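# Four arms open a pallet collar and seat it square

## Task

Unfold the pallet collar into its open shape and set it down on the pallet so it sits squarely aligned with the pallet.

## Robot and tools

Robots: four identical Kinova Gen3 arms named arm1, arm2, arm3 and arm4. Each has seven joints, a Robotiq 2F-85 two-finger gripper and a wrist camera. Room cameras cam_high and cam_low are fixed; the wrist cameras are arm1_cam_wrist to arm4_cam_wrist. The hand reaches about 1.0 m from the joint 1 axis at most.

Frames: one shared scene frame, origin on the floor, +z up. Arm feet (base_link, metres, quat wxyz): arm1 at (-0.428, -0.868, 0.796) q(0.740, 0, 0, 0.672); arm2 at (0.221, -0.880, 0.799) q(0.682, -0.004, 0.002, 0.731); arm3 at (1.001, -0.061, 0.805) q(0.094, -0.004, 0.001, -0.996); arm4 at (-0.900, -0.147, 0.830) q(0.988, 0.001, 0.003, -0.155). Each foot faces along its own +x. The hand point sits between the finger pads, about 2 cm behind the fingertips (0.5 cm when wide open); hand z runs along the fingers, hand y is the opening direction.

Tool move: one action for several robots. Each robot gets its own optional object keyed by its name, holding "joints" and optionally "min_time_s". "joints" is a map from joint name to an absolute target (not an offset): joint1_rad to joint7_rad in radians and gripper_m in metres (fingertip gap). Ranges: joint1_rad, joint3_rad, joint5_rad, joint7_rad -69.115 to 69.115; joint2_rad -2.249 to 2.249; joint4_rad -2.579 to 2.579; joint6_rad -2.099 to 2.099; gripper_m 0 to 0.085. Done tolerance is ±0.01 rad and ±0.003 m. Meanings: joint1 turns the arm about its foot axis (positive clockwise from above, 0 along the foot's +x); joint2 is the shoulder (0 upright, positive tips forward); joint3 twists the upper arm; joint4 is the elbow (0 straight); joint5 twists the forearm; joint6 is the wrist bend; joint7 rolls the hand (positive counter-clockwise viewed from behind the hand). min_time_s (0.1 to 8 s) is a lower bound on that robot's motion duration. No action exceeds 15 s. Joints and robots left out get no new command but may still be driving toward old targets. The optional "cameras" list picks images (names above or "all"; [] for none). An unknown key makes the call invalid; an out-of-range value is refused, and a refusal or stop cancels the later move, wait and finished_scene calls in that reply. A move with no action returns full state, all images and the scene number.

Speeds: joints 1-4 go at most 1.39 rad/s, joints 5-7 at most 1.22 rad/s; acceleration is capped too. One arm's joints start and finish together, so the hand can swing on a wide path. A large move may not be finished when the result returns.

Tool wait: seconds from 0 to 10; commands nothing new and returns state. Tool zoom_image: camera plus region [x0, y0, x1, y1] in pixels of that camera's latest image (images are 896x504), at most 504 by 504. Tool finished_scene: argument scene (1 or 2); ends the scene irreversibly, and the collar must stay seated without help.

Reading results: the "move" line shows, per robot given a motion, "done" or its worst status. joint_status words: off_target (came to rest short, may keep pushing), time_out (holds where it stopped), not_followed (a collision-avoidance check held back the arm's targets; gripper targets still run). Robots under "as last shown" were not commanded; their status reads "not commanded". on_its_own lists motion you did not order. Joint velocities are in rad/s in joint order; "within noise" means at rest. Joint torques are per joint, positive toward larger angles, with per-unit offset and noise. Flange force is the outside force on the gripper in hand x, y, z, includes held weight, is noisy, and may read "no reading". Images may lag the state slightly.

What to avoid: do not push anything off the work area or onto the floor. Never let two robots press hard together; closing a gripper on another arm's fingers counts as such a press. The separation check may act too late and ignores fingers. Arms do not stop on contact and can push hard; a joint pressed against something may report done early. Exceeding torque limits (104.5 N m joints 1-4, 51.3 N m joints 5-7) or straying over 5 degrees from plan causes a torque fault: the arm halts 10 s and drops its remaining commands. Wrist motors are weak (about 20.3, 18.8, 21 N m for joints 5, 6, 7) and yield under load. Holding loads or stretching out heats motors: MOTOR HOT appears at 60 °C, and at 75 °C the arm sinks and stops 30-60 s (limit_stop_at_motor_heat; resend targets afterwards). Grip harder by opening wide and closing to a gap well under the part's width. Avoid drops, releasing moving parts, slams, and strong pulls or twists on the gripper. Loose objects may occasionally be nudged.

Each tool is called after ">>>" by a JSON object that holds its "fn" and its "kwargs".

## Session

>>> {"fn": "move", "kwargs": {}}

Scene clock: 0.00 s.
Joint torques (N m): no reading
Motor temperatures (°C): arm1=[37 30 32 38 37 43 40] | arm2=[33 37 35 34 42 41 41] | arm3=[37 35 31 36 39 40 40] | arm4=[37 34 31 34 36 35 47]
Flange force (N): no reading
Joint velocities: within noise
arm1.joint_positions: joint1_rad=-0.178 joint2_rad=-0.491 joint3_rad=-0.028 joint4_rad=+1.463 joint5_rad=-0.068 joint6_rad=+2.028 joint7_rad=+1.357 gripper_m=+0.085
arm1.joint_status: not commanded
arm1.hand: x=-0.4368 y=-0.7635 z=+1.3207 quat_wxyz=(-0.023, +0.679, -0.730, -0.070) (m; scene frame)
arm2.joint_positions: joint1_rad=-0.118 joint2_rad=-0.304 joint3_rad=-0.036 joint4_rad=+1.496 joint5_rad=+0.016 joint6_rad=+1.946 joint7_rad=+1.027 gripper_m=+0.085
arm2.joint_status: not commanded
arm2.hand: x=+0.2091 y=-0.7070 z=+1.2892 quat_wxyz=(-0.012, +0.582, -0.813, +0.008) (m; scene frame)
arm3.joint_positions: joint1_rad=+0.211 joint2_rad=-0.439 joint3_rad=-0.116 joint4_rad=+1.604 joint5_rad=-0.033 joint6_rad=+2.035 joint7_rad=+1.370 gripper_m=+0.085
arm3.joint_status: not commanded
arm3.hand: x=+0.9134 y=-0.0630 z=+1.2839 quat_wxyz=(+0.014, -0.998, +0.053, -0.025) (m; scene frame)
arm4.joint_positions: joint1_rad=-0.491 joint2_rad=-0.445 joint3_rad=-0.113 joint4_rad=+1.589 joint5_rad=-0.066 joint6_rad=+2.027 joint7_rad=+1.944 gripper_m=+0.085
arm4.joint_status: not commanded
arm4.hand: x=-0.8073 y=-0.1186 z=+1.3129 quat_wxyz=(+0.018, +0.335, -0.942, -0.008) (m; scene frame)
pictures: arm1_cam_wrist, arm2_cam_wrist, arm3_cam_wrist, arm4_cam_wrist, cam_high, cam_low

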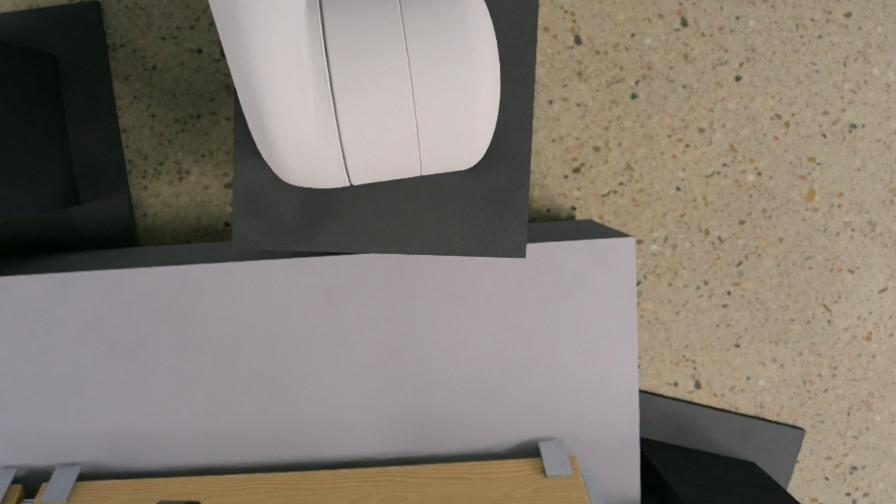

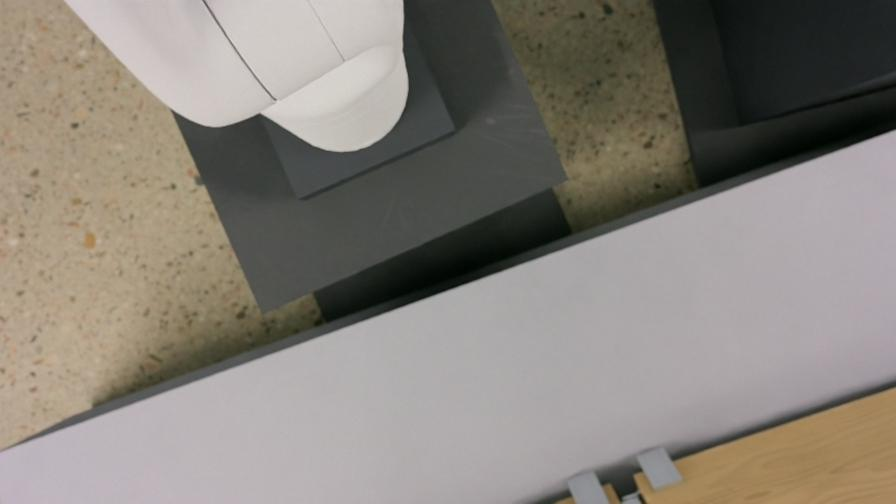

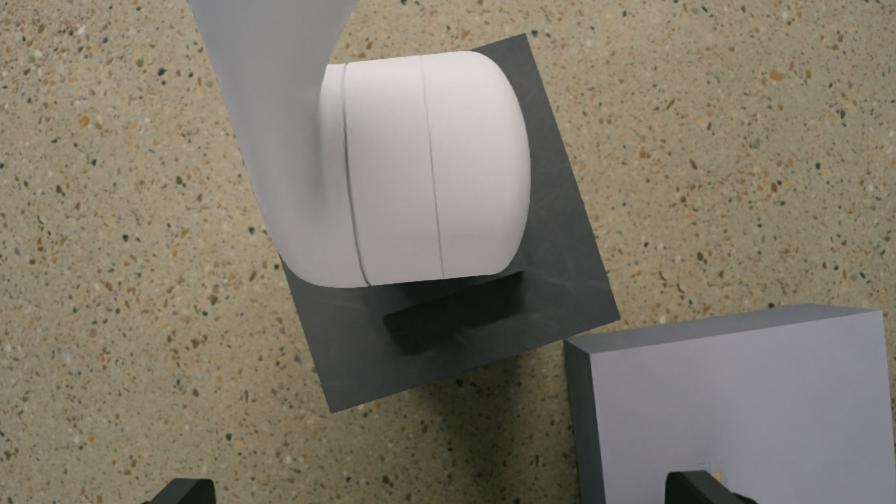

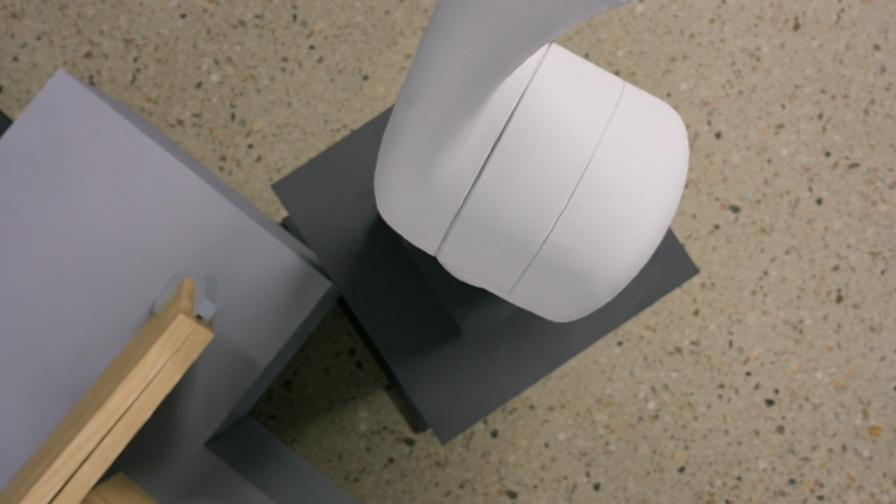

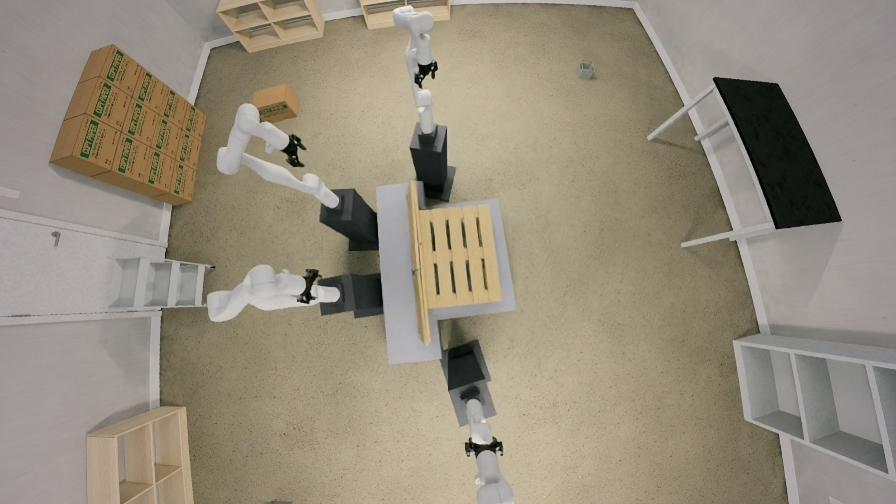

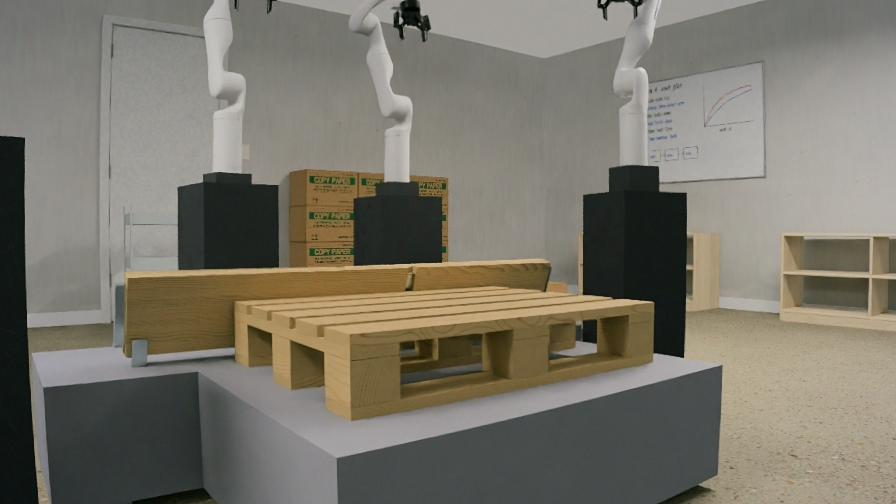

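>>> {"fn": "zoom_image", "kwargs": {"camera": "cam_high", "region": [360, 160, 540, 380]}}

>>> {"fn": "zoom_image", "kwargs": {"camera": "cam_low", "region": [100, 220, 604, 420]}}

>>> {"fn": "zoom_image", "kwargs": {"camera": "arm4_cam_wrist", "region": [0, 250, 300, 504]}}

>>> {"fn": "zoom_image", "kwargs": {"camera": "arm1_cam_wrist", "region": [0, 400, 200, 504]}}

>>> {"fn": "zoom_image", "kwargs": {"camera": "arm2_cam_wrist", "region": [500, 380, 896, 504]}}

Scaled by 2.291 from the camera's 896x504 image, which has a finer 1280x720 frame.

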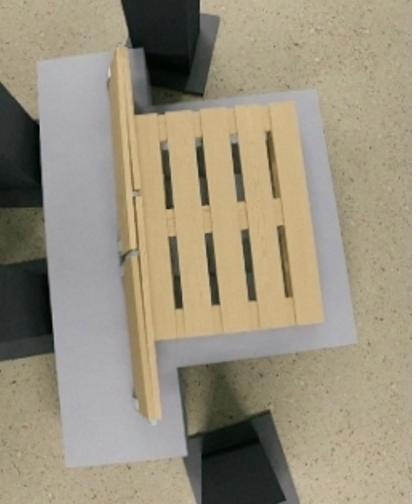

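Scaled by 1.000.

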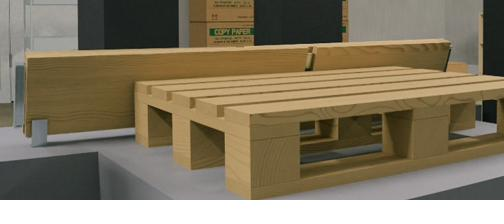

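Scaled by 1.680 from the camera's 896x504 image, which has a finer 1280x720 frame.

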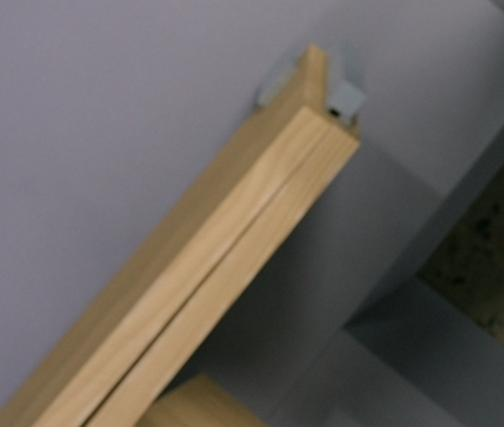

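Scaled by 2.520 from the camera's 896x504 image, which has a finer 1280x720 frame.

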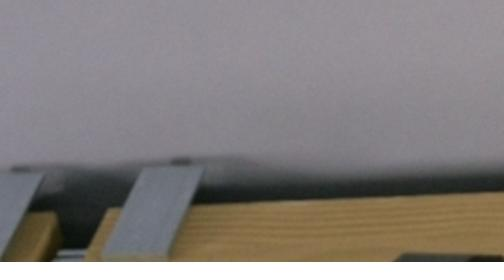

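Scaled by 1.273 from the camera's 896x504 image, which has a finer 1280x720 frame.

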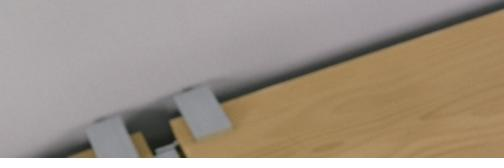

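>>> {"fn": "zoom_image", "kwargs": {"camera": "cam_high", "region": [200, 90, 350, 190]}}

>>> {"fn": "zoom_image", "kwargs": {"camera": "cam_high", "region": [200, 240, 350, 340]}}

>>> {"fn": "zoom_image", "kwargs": {"camera": "cam_high", "region": [375, 0, 525, 100]}}

>>> {"fn": "zoom_image", "kwargs": {"camera": "cam_high", "region": [420, 400, 570, 500]}}

Scaled by 3.360 from the camera's 896x504 image, which has a finer 1280x720 frame.

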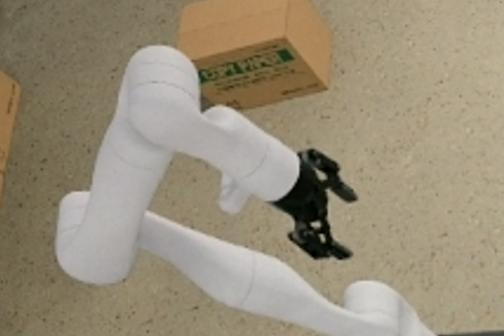

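Scaled by 3.360 from the camera's 896x504 image, which has a finer 1280x720 frame.

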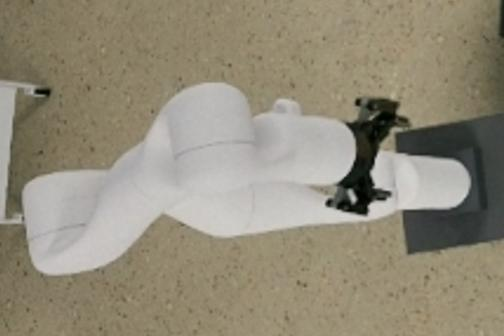

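Scaled by 3.360 from the camera's 896x504 image, which has a finer 1280x720 frame.

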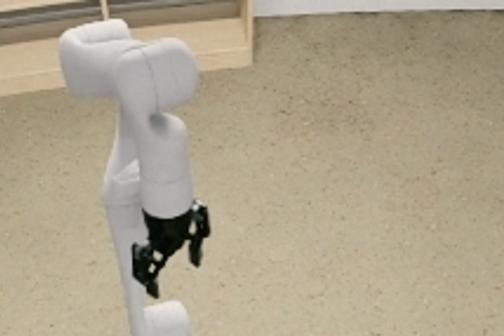

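Scaled by 3.360 from the camera's 896x504 image, which has a finer 1280x720 frame.

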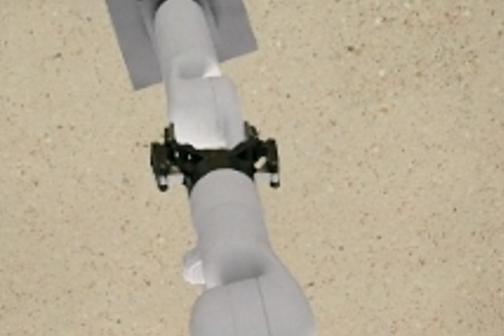

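>>> {"fn": "move", "kwargs": {"arm1": {"joints": {"joint1_rad": -0.096, "joint2_rad": 0.359, "joint3_rad": 0, "joint4_rad": 0.935, "joint5_rad": 0, "joint6_rad": 1.848, "joint7_rad": 1.571}, "min_time_s": 3}, "arm2": {"joints": {"joint1_rad": 0.069, "joint2_rad": 0.359, "joint3_rad": 0, "joint4_rad": 0.935, "joint5_rad": 0, "joint6_rad": 1.848, "joint7_rad": 1.571}, "min_time_s": 3}, "arm3": {"joints": {"joint1_rad": 0.488, "joint2_rad": 0.108, "joint3_rad": 0, "joint4_rad": 1.213, "joint5_rad": 0, "joint6_rad": 1.82, "joint7_rad": 1.871}, "min_time_s": 3}, "arm4": {"joints": {"joint1_rad": -0.611, "joint2_rad": 0.108, "joint3_rad": 0, "joint4_rad": 1.213, "joint5_rad": 0, "joint6_rad": 1.82, "joint7_rad": 1.271}, "min_time_s": 3}}}

>>> {"fn": "wait", "kwargs": {"seconds": 0.5, "cameras": ["all"]}}

Scene clock: 33.63 s.
Joint torques (N m): arm1=[-0.03 -15.94 -0.92 -8.23 -0.09 0.01 0.27] | arm2=[0.22 -16.65 0.3 -9.21 0.39 0.19 -0.24] | arm3=[-1.01 -8.99 1.5 -8.61 0.54 0.44 0.38] | arm4=[0.55 -11.68 0.07 -10.95 -0.14 0.12 -0.15]
Motor temperatures (°C): arm1=[36 30 32 38 37 43 40] | arm2=[33 37 35 34 42 41 41] | arm3=[37 35 31 36 39 40 40] | arm4=[37 34 31 34 36 35 47]
Flange force (N): arm1=[-2.5 0.1 -1.9] | arm2=[0.3 -0.2 3.0] | arm3=[3.6 2.4 2.5] | arm4=[4.8 -0.4 8.5]
move: arm1 done; arm2 done; arm3 done; arm4 done
Joint velocities: within noise
arm1.joint_positions: joint1_rad=-0.096 joint2_rad=+0.359 joint3_rad=+0.000 joint4_rad=+0.935 joint5_rad=+0.000 joint6_rad=+1.848 joint7_rad=+1.571 gripper_m=+0.085
arm1.joint_status: all done
arm1.hand: x=-0.4033 y=-0.4176 z=+1.2489 quat_wxyz=(+0.000, +0.707, -0.707, +0.000) (m; scene frame)
arm2.joint_positions: joint1_rad=+0.069 joint2_rad=+0.359 joint3_rad=+0.000 joint4_rad=+0.935 joint5_rad=+0.000 joint6_rad=+1.848 joint7_rad=+1.571 gripper_m=+0.085
arm2.joint_status: all done
arm2.hand: x=+0.2444 y=-0.4260 z=+1.2490 quat_wxyz=(+0.002, +0.707, -0.707, +0.004) (m; scene frame)
arm3.joint_positions: joint1_rad=+0.488 joint2_rad=+0.108 joint3_rad=+0.000 joint4_rad=+1.213 joint5_rad=+0.000 joint6_rad=+1.820 joint7_rad=+1.871 gripper_m=+0.085
arm3.joint_status: all done
arm3.hand: x=+0.6774 y=+0.0654 z=+1.2769 quat_wxyz=(+0.001, -1.000, -0.001, +0.004) (m; scene frame)
arm4.joint_positions: joint1_rad=-0.611 joint2_rad=+0.108 joint3_rad=+0.000 joint4_rad=+1.213 joint5_rad=+0.000 joint6_rad=+1.820 joint7_rad=+1.271 gripper_m=+0.085
arm4.joint_status: all done
arm4.hand: x=-0.5556 y=-0.0683 z=+1.2979 quat_wxyz=(+0.002, +0.000, -1.000, -0.001) (m; scene frame)
pictures: none

Scene clock: 34.13 s.
Joint torques (N m): arm1=[-0.04 -15.97 -0.97 -8.21 -0.07 0 0.29] | arm2=[0.25 -16.62 0.36 -9.21 0.4 0.18 -0.24] | arm3=[-1 -9.05 1.52 -8.65 0.58 0.43 0.37] | arm4=[0.53 -11.69 0.1 -10.95 -0.13 0.13 -0.15]
Motor temperatures (°C): arm1=[36 30 32 38 37 43 40] | arm2=[33 37 35 34 42 41 41] | arm3=[37 35 31 36 39 40 40] | arm4=[37 34 31 34 36 35 47]
Flange force (N): arm1=[-2.7 0.1 -2.1] | arm2=[0.4 -0.1 3.0] | arm3=[3.6 2.4 2.6] | arm4=[4.8 -0.4 8.6]
Joint velocities: within noise
arm1.joint_positions: joint1_rad=-0.096 joint2_rad=+0.359 joint3_rad=+0.000 joint4_rad=+0.935 joint5_rad=+0.000 joint6_rad=+1.848 joint7_rad=+1.571 gripper_m=+0.085
arm1.joint_status: all done
arm1.hand: x=-0.4033 y=-0.4176 z=+1.2489 quat_wxyz=(+0.000, +0.707, -0.707, +0.000) (m; scene frame)
arm2.joint_positions: joint1_rad=+0.069 joint2_rad=+0.359 joint3_rad=+0.000 joint4_rad=+0.935 joint5_rad=+0.000 joint6_rad=+1.848 joint7_rad=+1.571 gripper_m=+0.085
arm2.joint_status: all done
arm2.hand: x=+0.2444 y=-0.4260 z=+1.2490 quat_wxyz=(+0.002, +0.707, -0.707, +0.004) (m; scene frame)
arm3.joint_positions: joint1_rad=+0.488 joint2_rad=+0.108 joint3_rad=+0.000 joint4_rad=+1.213 joint5_rad=+0.000 joint6_rad=+1.820 joint7_rad=+1.871 gripper_m=+0.085
arm3.joint_status: all done
arm3.hand: x=+0.6774 y=+0.0654 z=+1.2769 quat_wxyz=(+0.001, -1.000, -0.001, +0.004) (m; scene frame)
arm4.joint_positions: joint1_rad=-0.611 joint2_rad=+0.108 joint3_rad=+0.000 joint4_rad=+1.213 joint5_rad=+0.000 joint6_rad=+1.820 joint7_rad=+1.271 gripper_m=+0.085
arm4.joint_status: all done
arm4.hand: x=-0.5556 y=-0.0683 z=+1.2979 quat_wxyz=(+0.002, +0.000, -1.000, -0.001) (m; scene frame)
wait: 0.50 s; at rest by 0.27 s
pictures: arm1_cam_wrist, arm2_cam_wrist, arm3_cam_wrist, arm4_cam_wrist, cam_high, cam_low

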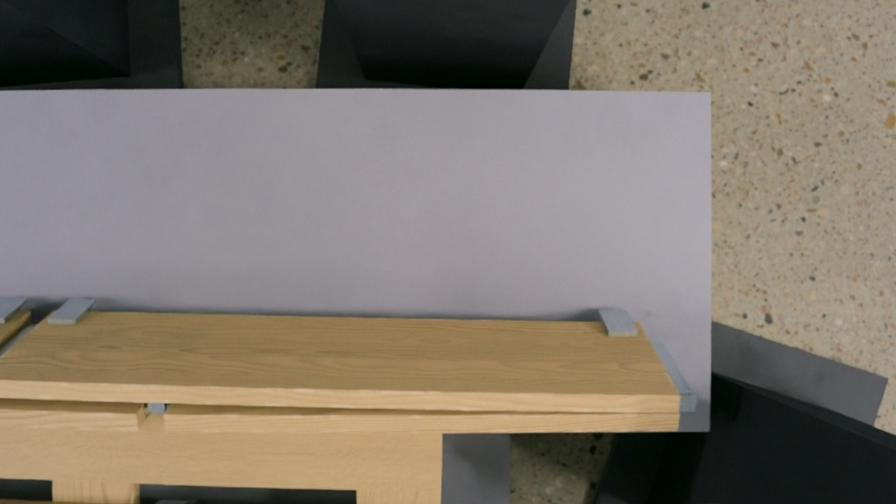

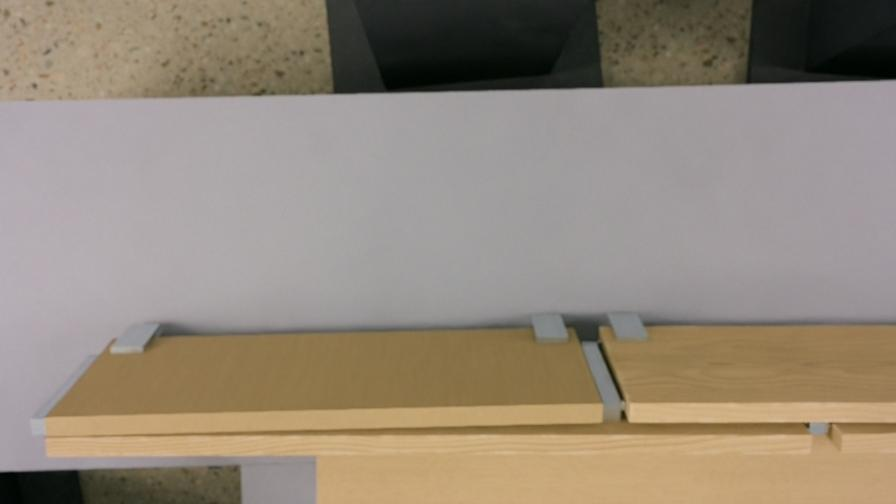

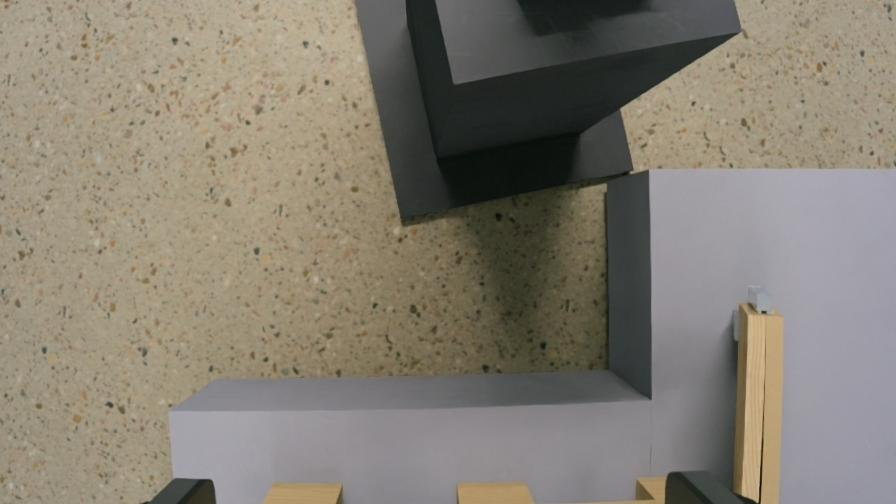

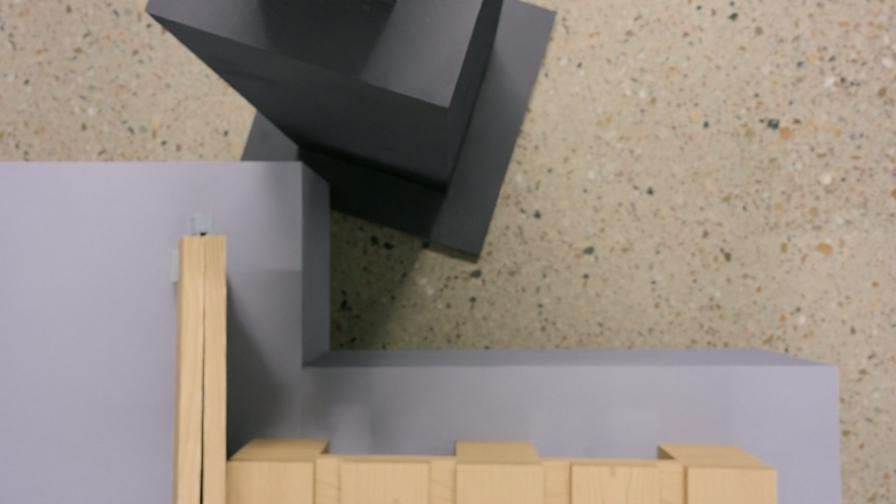

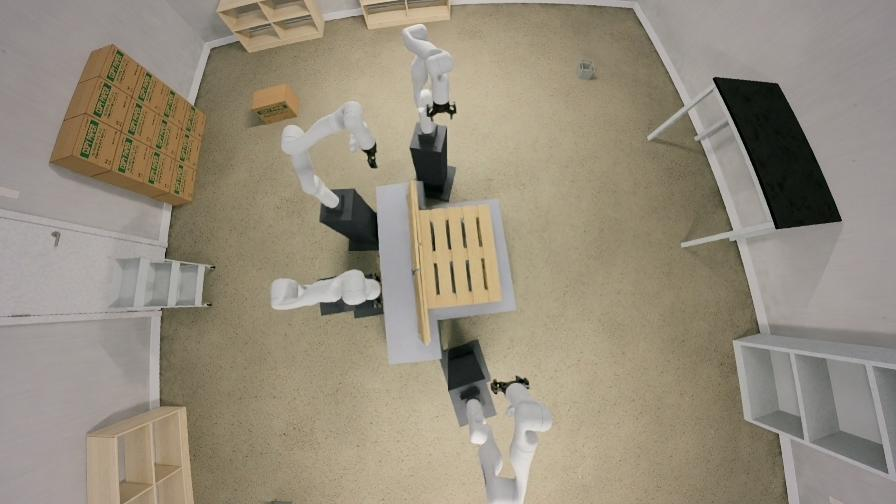

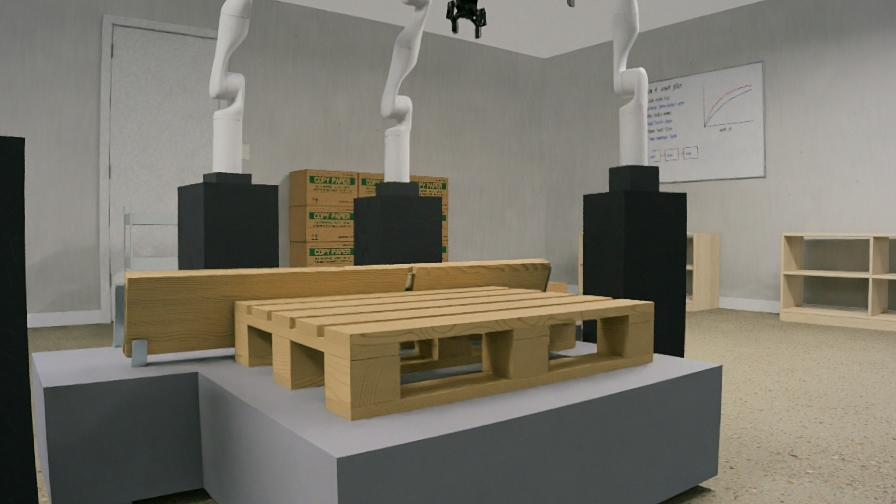

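>>> {"fn": "zoom_image", "kwargs": {"camera": "arm3_cam_wrist", "region": [600, 260, 896, 504]}}

>>> {"fn": "zoom_image", "kwargs": {"camera": "arm1_cam_wrist", "region": [540, 290, 740, 440]}}

>>> {"fn": "zoom_image", "kwargs": {"camera": "arm2_cam_wrist", "region": [480, 300, 880, 504]}}

>>> {"fn": "zoom_image", "kwargs": {"camera": "arm2_cam_wrist", "region": [0, 300, 400, 504]}}

>>> {"fn": "zoom_image", "kwargs": {"camera": "arm4_cam_wrist", "region": [150, 200, 350, 504]}}

>>> {"fn": "zoom_image", "kwargs": {"camera": "cam_low", "region": [100, 250, 300, 400]}}

Scaled by 1.703 from the camera's 896x504 image, which has a finer 1280x720 frame.

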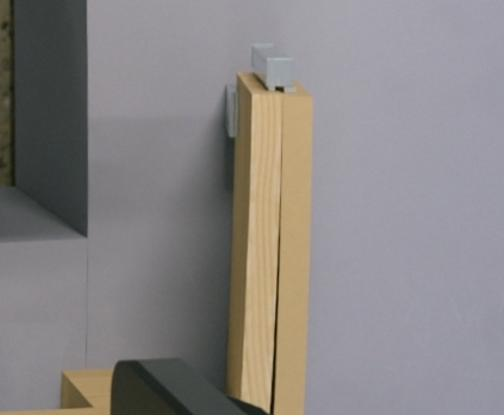

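Scaled by 2.520 from the camera's 896x504 image, which has a finer 1280x720 frame.

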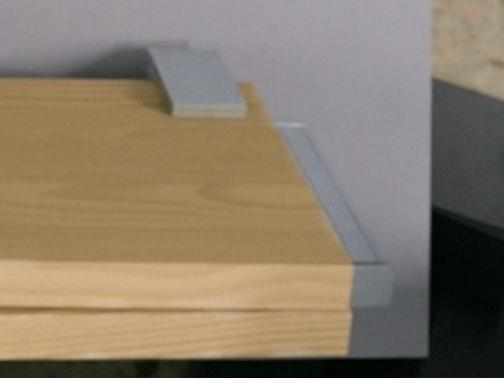

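Scaled by 1.260 from the camera's 896x504 image, which has a finer 1280x720 frame.

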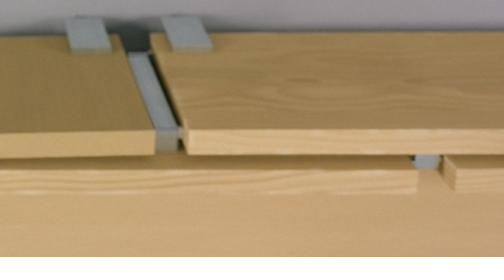

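Scaled by 1.260 from the camera's 896x504 image, which has a finer 1280x720 frame.

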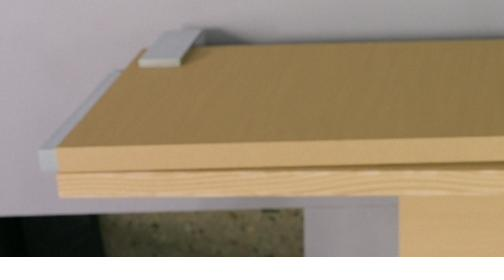

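Scaled by 1.658 from the camera's 896x504 image, which has a finer 1280x720 frame.

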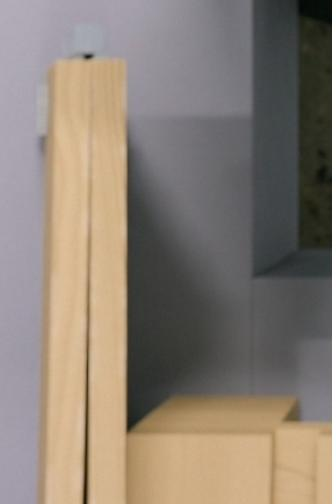

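Scaled by 2.520 from the camera's 896x504 image, which has a finer 1280x720 frame.

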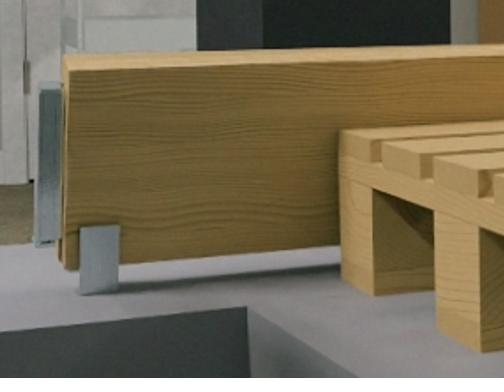

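>>> {"fn": "move", "kwargs": {"arm2": {"joints": {"joint1_rad": -0.326, "joint2_rad": 1.2157, "joint3_rad": 0, "joint4_rad": 0.9232, "joint5_rad": 0, "joint6_rad": 1.0027, "joint7_rad": 1.1756}, "min_time_s": 3}, "cameras": ["arm2_cam_wrist"]}}

>>> {"fn": "zoom_image", "kwargs": {"camera": "arm2_cam_wrist", "region": [100, 100, 500, 400]}}

>>> {"fn": "zoom_image", "kwargs": {"camera": "arm2_cam_wrist", "region": [480, 100, 880, 400]}}

Scene clock: 52.10 s.
Joint torques (N m): arm1=[-0.03 -15.9 -0.97 -8.21 -0.11 0 0.22] | arm2=[0.19 -27.71 0.6 -8.1 0.37 0.16 -0.24] | arm3=[-1.06 -9.06 1.58 -8.58 0.57 0.47 0.39] | arm4=[0.57 -11.71 0.06 -10.97 -0.12 0.17 -0.16]
Motor temperatures (°C): arm1=[36 31 32 38 37 43 40] | arm2=[33 37 35 34 42 41 41] | arm3=[37 35 31 36 39 40 40] | arm4=[37 34 31 34 36 35 47]
Flange force (N): arm1=[-2.5 -0.1 -2.1] | arm2=[0.8 -0.3 2.7] | arm3=[3.4 2.4 2.5] | arm4=[4.8 -0.5 8.8]
move: arm2 done
Joint velocities: within noise
arm1, arm3, arm4: as last shown
arm2.joint_positions: joint1_rad=-0.326 joint2_rad=+1.216 joint3_rad=+0.000 joint4_rad=+0.923 joint5_rad=+0.000 joint6_rad=+1.003 joint7_rad=+1.176 gripper_m=+0.085
arm2.joint_status: all done
arm2.hand: x=-0.0093 y=-0.2619 z=+0.7440 quat_wxyz=(+0.001, +0.707, -0.707, +0.004) (m; scene frame)
pictures: arm2_cam_wrist

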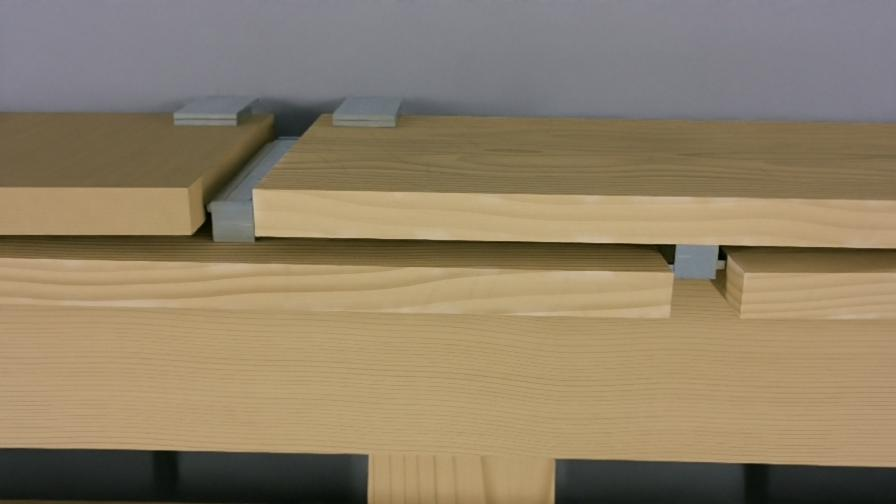

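Scaled by 1.260 from the camera's 896x504 image, which has a finer 1280x720 frame.

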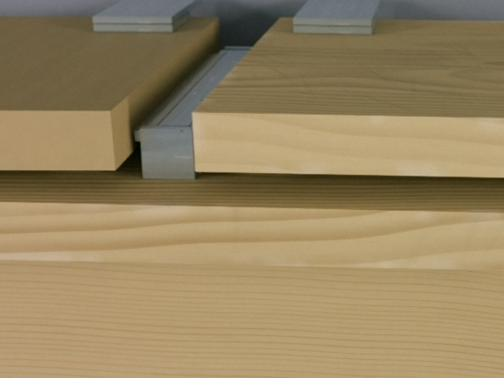

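Scaled by 1.260 from the camera's 896x504 image, which has a finer 1280x720 frame.

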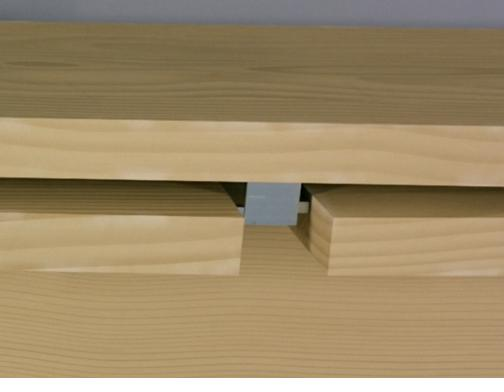

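>>> {"fn": "move", "kwargs": {"arm1": {"joints": {"gripper_m": 0.03}}, "arm3": {"joints": {"gripper_m": 0.03}}, "arm4": {"joints": {"gripper_m": 0.03}}, "cameras": ["all"]}}

>>> {"fn": "zoom_image", "kwargs": {"camera": "arm3_cam_wrist", "region": [300, 404, 600, 504]}}

>>> {"fn": "zoom_image", "kwargs": {"camera": "arm4_cam_wrist", "region": [300, 404, 600, 504]}}

>>> {"fn": "zoom_image", "kwargs": {"camera": "cam_low", "region": [380, 0, 580, 60]}}

Scene clock: 59.63 s.
Joint torques (N m): arm1=[-0.08 -15.88 -0.93 -8.18 -0.08 -0.04 0.26] | arm2=[0.23 -27.72 0.57 -8.09 0.38 0.2 -0.25] | arm3=[-0.98 -8.99 1.61 -8.61 0.62 0.47 0.35] | arm4=[0.56 -11.7 0.12 -10.96 -0.12 0.13 -0.17]
Motor temperatures (°C): arm1=[36 31 32 38 37 43 40] | arm2=[33 37 35 34 42 41 41] | arm3=[37 35 31 36 39 40 40] | arm4=[37 34 31 34 36 35 47]
Flange force (N): arm1=[-2.6 0.0 -2.3] | arm2=[0.9 -0.2 2.7] | arm3=[3.6 2.5 2.7] | arm4=[4.8 -0.4 8.6]
move: arm1 done; arm3 done; arm4 done
Joint velocities: within noise
arm1.joint_positions: joint1_rad=-0.096 joint2_rad=+0.359 joint3_rad=+0.000 joint4_rad=+0.935 joint5_rad=+0.000 joint6_rad=+1.848 joint7_rad=+1.571 gripper_m=+0.030
arm1.joint_status: all done
arm1.hand: x=-0.4033 y=-0.4176 z=+1.2489 quat_wxyz=(+0.000, +0.707, -0.707, +0.000) (m; scene frame)
arm2: as last shown
arm2.hand: x=-0.0093 y=-0.2620 z=+0.7439 quat_wxyz=(+0.001, +0.707, -0.707, +0.004) (m; scene frame)
arm3.joint_positions: joint1_rad=+0.488 joint2_rad=+0.108 joint3_rad=+0.000 joint4_rad=+1.213 joint5_rad=+0.000 joint6_rad=+1.820 joint7_rad=+1.871 gripper_m=+0.030
arm3.joint_status: all done
arm3.hand: x=+0.6774 y=+0.0654 z=+1.2769 quat_wxyz=(+0.001, -1.000, -0.001, +0.004) (m; scene frame)
arm4.joint_positions: joint1_rad=-0.611 joint2_rad=+0.108 joint3_rad=+0.000 joint4_rad=+1.213 joint5_rad=+0.000 joint6_rad=+1.820 joint7_rad=+1.271 gripper_m=+0.030
arm4.joint_status: all done
arm4.hand: x=-0.5556 y=-0.0683 z=+1.2979 quat_wxyz=(+0.002, +0.000, -1.000, -0.001) (m; scene frame)
pictures: arm1_cam_wrist, arm2_cam_wrist, arm3_cam_wrist, arm4_cam_wrist, cam_high, cam_low

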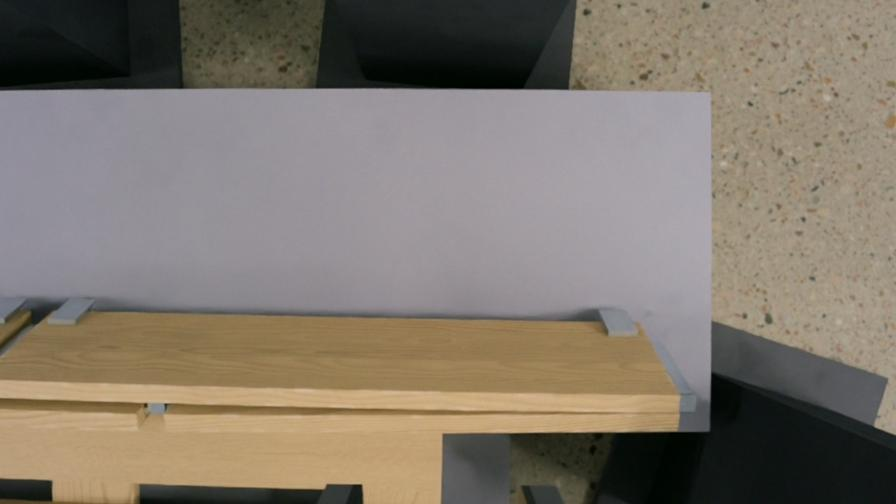

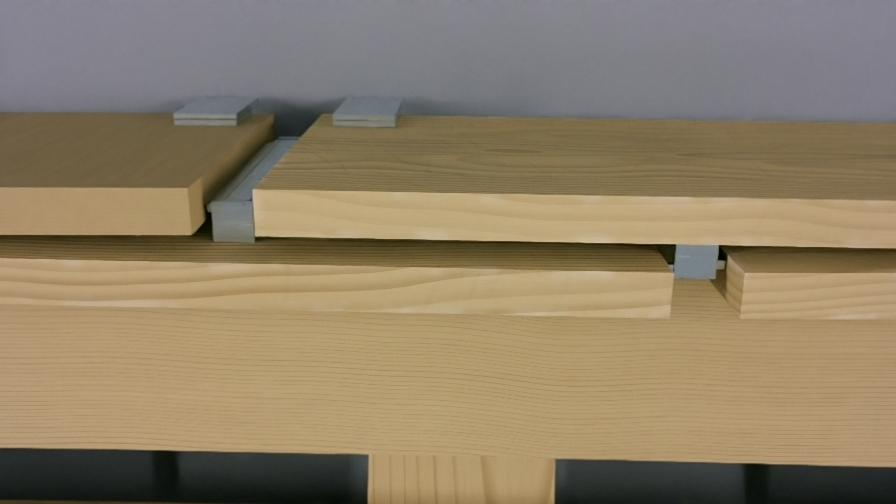

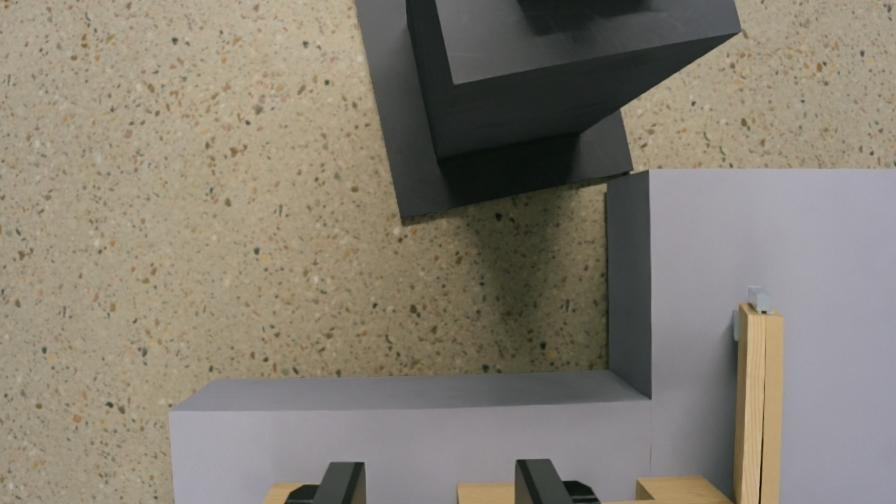

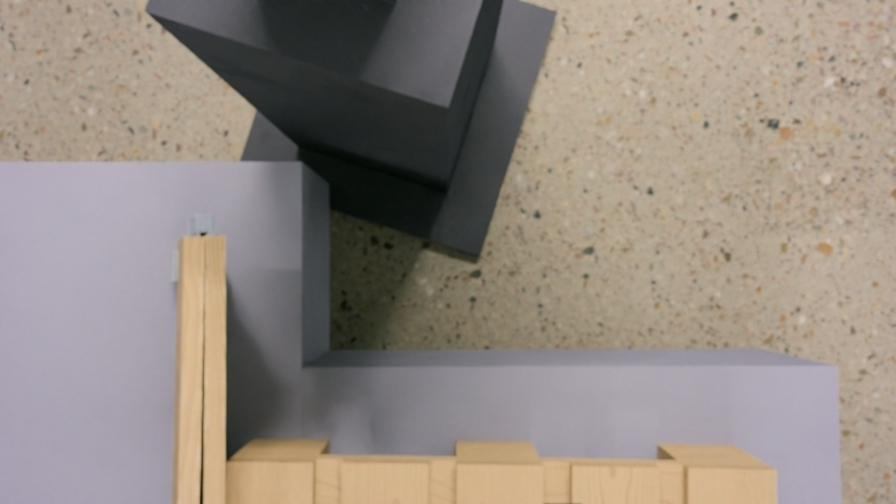

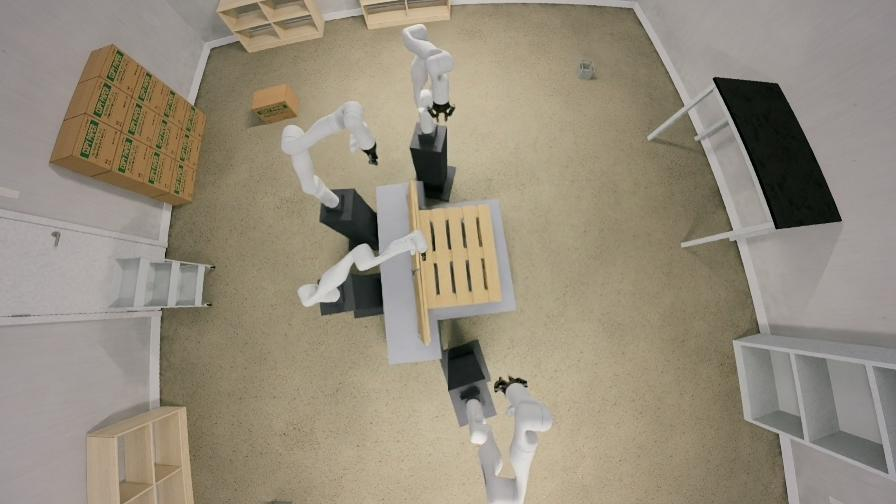

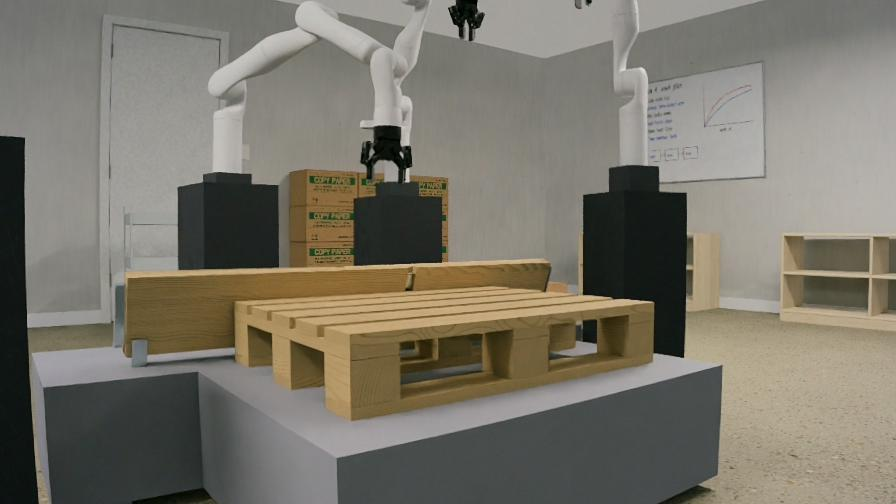

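Scaled by 1.680 from the camera's 896x504 image, which has a finer 1280x720 frame.

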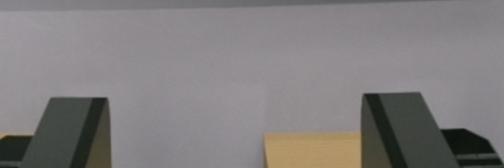

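Scaled by 1.680 from the camera's 896x504 image, which has a finer 1280x720 frame.

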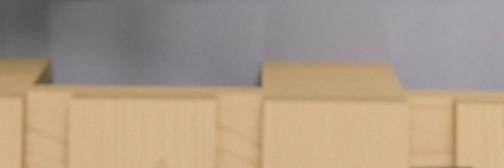

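Scaled by 2.520 from the camera's 896x504 image, which has a finer 1280x720 frame.

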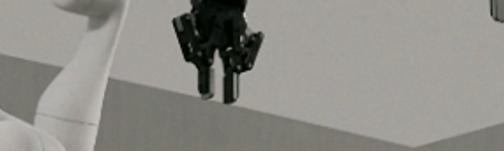

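>>> {"fn": "move", "kwargs": {"arm2": {"joints": {"joint1_rad": -0.2865, "joint2_rad": 1.4154, "joint3_rad": 0, "joint4_rad": 1.2074, "joint5_rad": 0, "joint6_rad": 0.5188, "joint7_rad": -0.3557, "gripper_m": 0.03}, "min_time_s": 3}, "cameras": ["arm2_cam_wrist", "cam_low"]}}

Scene clock: 81.97 s.
Joint torques (N m): arm1=[-0.05 -15.88 -0.98 -8.14 -0.13 -0.02 0.24] | arm2=[0.17 -25.55 0.57 -4.91 0.33 0.14 -0.25] | arm3=[-1.02 -9.08 1.57 -8.59 0.54 0.45 0.39] | arm4=[0.54 -11.7 0.09 -10.94 -0.13 0.15 -0.16]
Motor temperatures (°C): arm1=[36 31 32 38 37 43 40] | arm2=[33 38 35 34 42 41 41] | arm3=[37 35 31 36 39 40 40] | arm4=[37 34 31 34 36 35 47]
Flange force (N): arm1=[-2.7 0.0 -2.4] | arm2=[-0.2 -1.2 2.6] | arm3=[3.4 2.4 2.5] | arm4=[4.8 -0.4 8.6]
move: arm2 done
Joint velocities: within noise
arm1, arm3, arm4: as last shown
arm2.joint_positions: joint1_rad=-0.287 joint2_rad=+1.415 joint3_rad=+0.000 joint4_rad=+1.207 joint5_rad=+0.000 joint6_rad=+0.519 joint7_rad=-0.356 gripper_m=+0.030
arm2.joint_status: all done
arm2.hand: x=+0.0467 y=-0.3373 z=+0.5598 quat_wxyz=(-0.002, +0.000, -1.000, +0.004) (m; scene frame)
pictures: arm2_cam_wrist, cam_low

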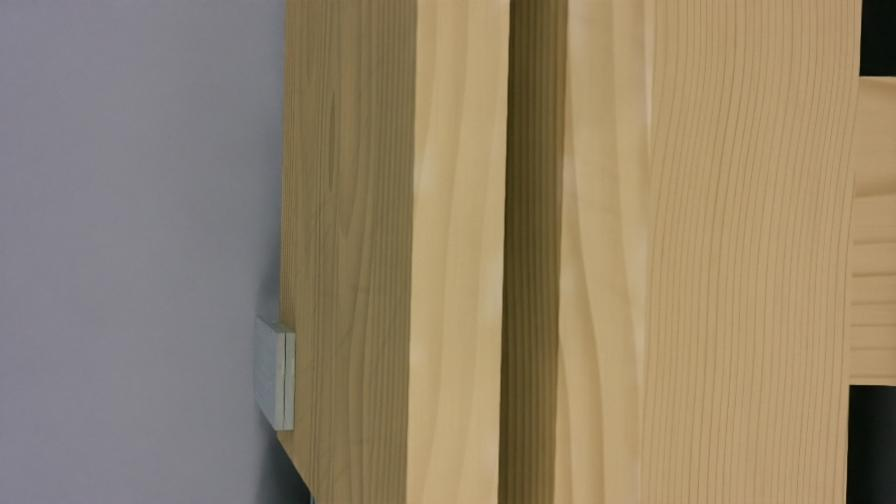

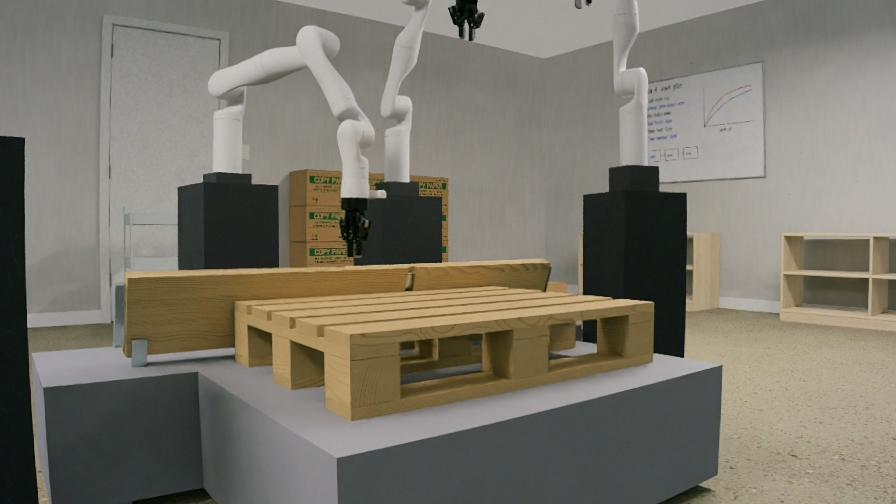

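>>> {"fn": "move", "kwargs": {"arm1": {"joints": {"joint1_rad": -0.145, "joint2_rad": 1.6177, "joint3_rad": 0, "joint4_rad": 1.1057, "joint5_rad": 1.2453, "joint6_rad": 1.0256, "joint7_rad": 2.0648, "gripper_m": 0.0}, "min_time_s": 4}, "cameras": ["arm1_cam_wrist", "cam_low", "arm2_cam_wrist"]}}

Scene clock: 94.60 s.
Joint torques (N m): arm1=[-0.04 -23.82 1.86 -3.35 0.85 2.07 0.29] | arm2=[0.2 -25.55 0.61 -4.98 0.33 0.11 -0.26] | arm3=[-0.99 -9.05 1.61 -8.65 0.55 0.36 0.41] | arm4=[0.51 -11.72 0.14 -10.95 -0.1 0.15 -0.17]
Motor temperatures (°C): arm1=[36 31 32 38 37 43 40] | arm2=[33 38 35 34 42 41 41] | arm3=[37 35 31 36 39 40 40] | arm4=[37 34 31 34 36 35 47]
Flange force (N): arm1=[-0.4 0.8 1.1] | arm2=[-0.3 -1.4 2.4] | arm3=[3.5 2.6 2.4] | arm4=[4.7 -0.5 8.6]
move: arm1 done
Joint velocities: within noise
arm1.joint_positions: joint1_rad=-0.145 joint2_rad=+1.618 joint3_rad=+0.000 joint4_rad=+1.106 joint5_rad=+1.245 joint6_rad=+1.026 joint7_rad=+2.065 gripper_m=+0.000
arm1.joint_status: all done
arm1.hand: x=-0.1777 y=-0.3189 z=+0.5915 quat_wxyz=(+0.000, +0.890, +0.000, +0.456) (m; scene frame)
arm2, arm3, arm4: as last shown
pictures: arm1_cam_wrist, arm2_cam_wrist, cam_low

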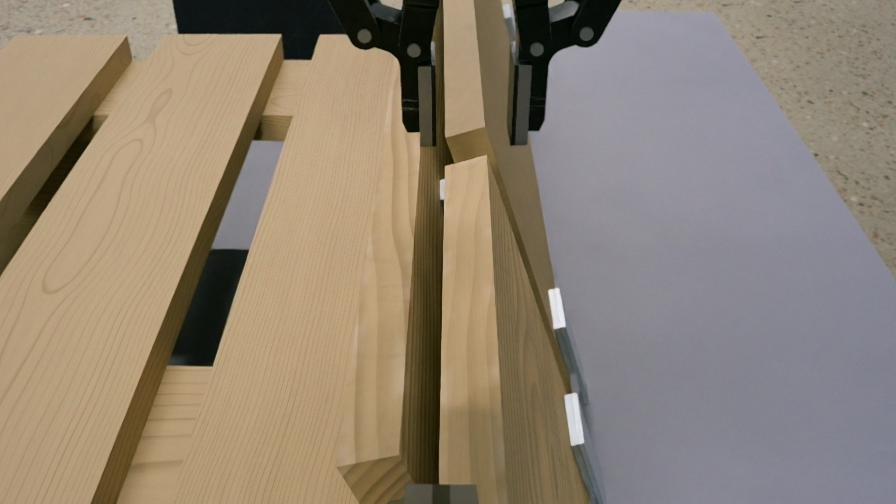

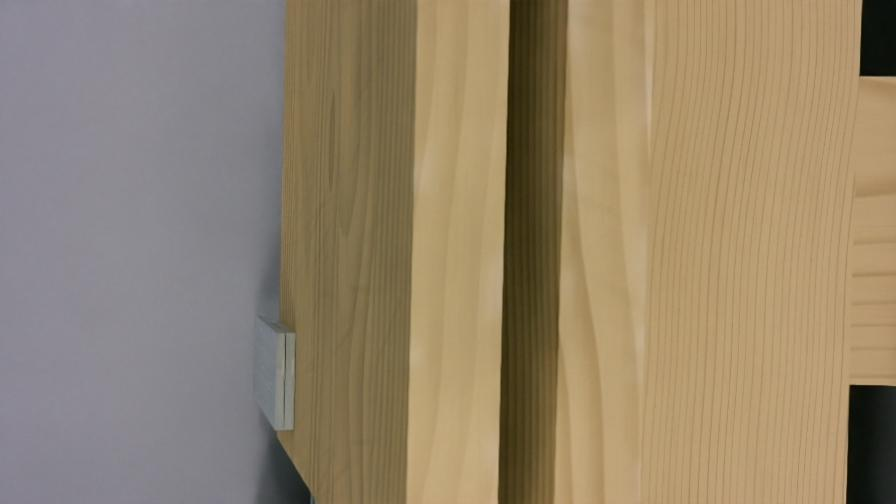

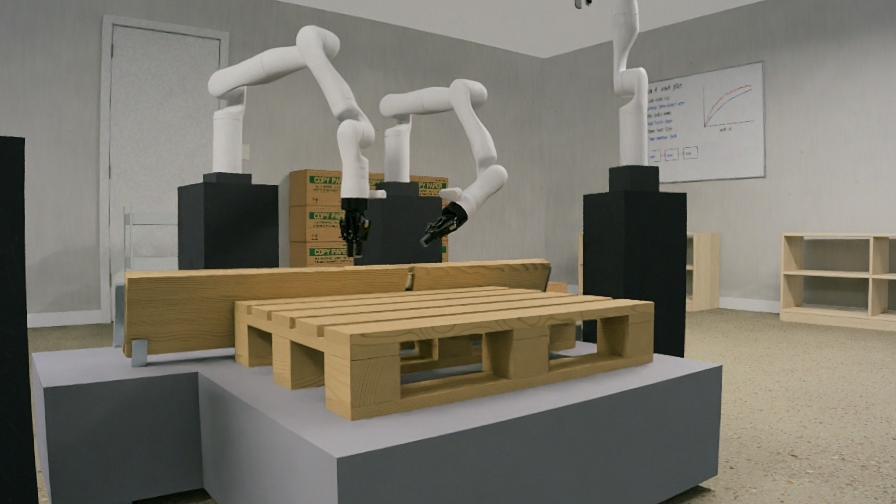

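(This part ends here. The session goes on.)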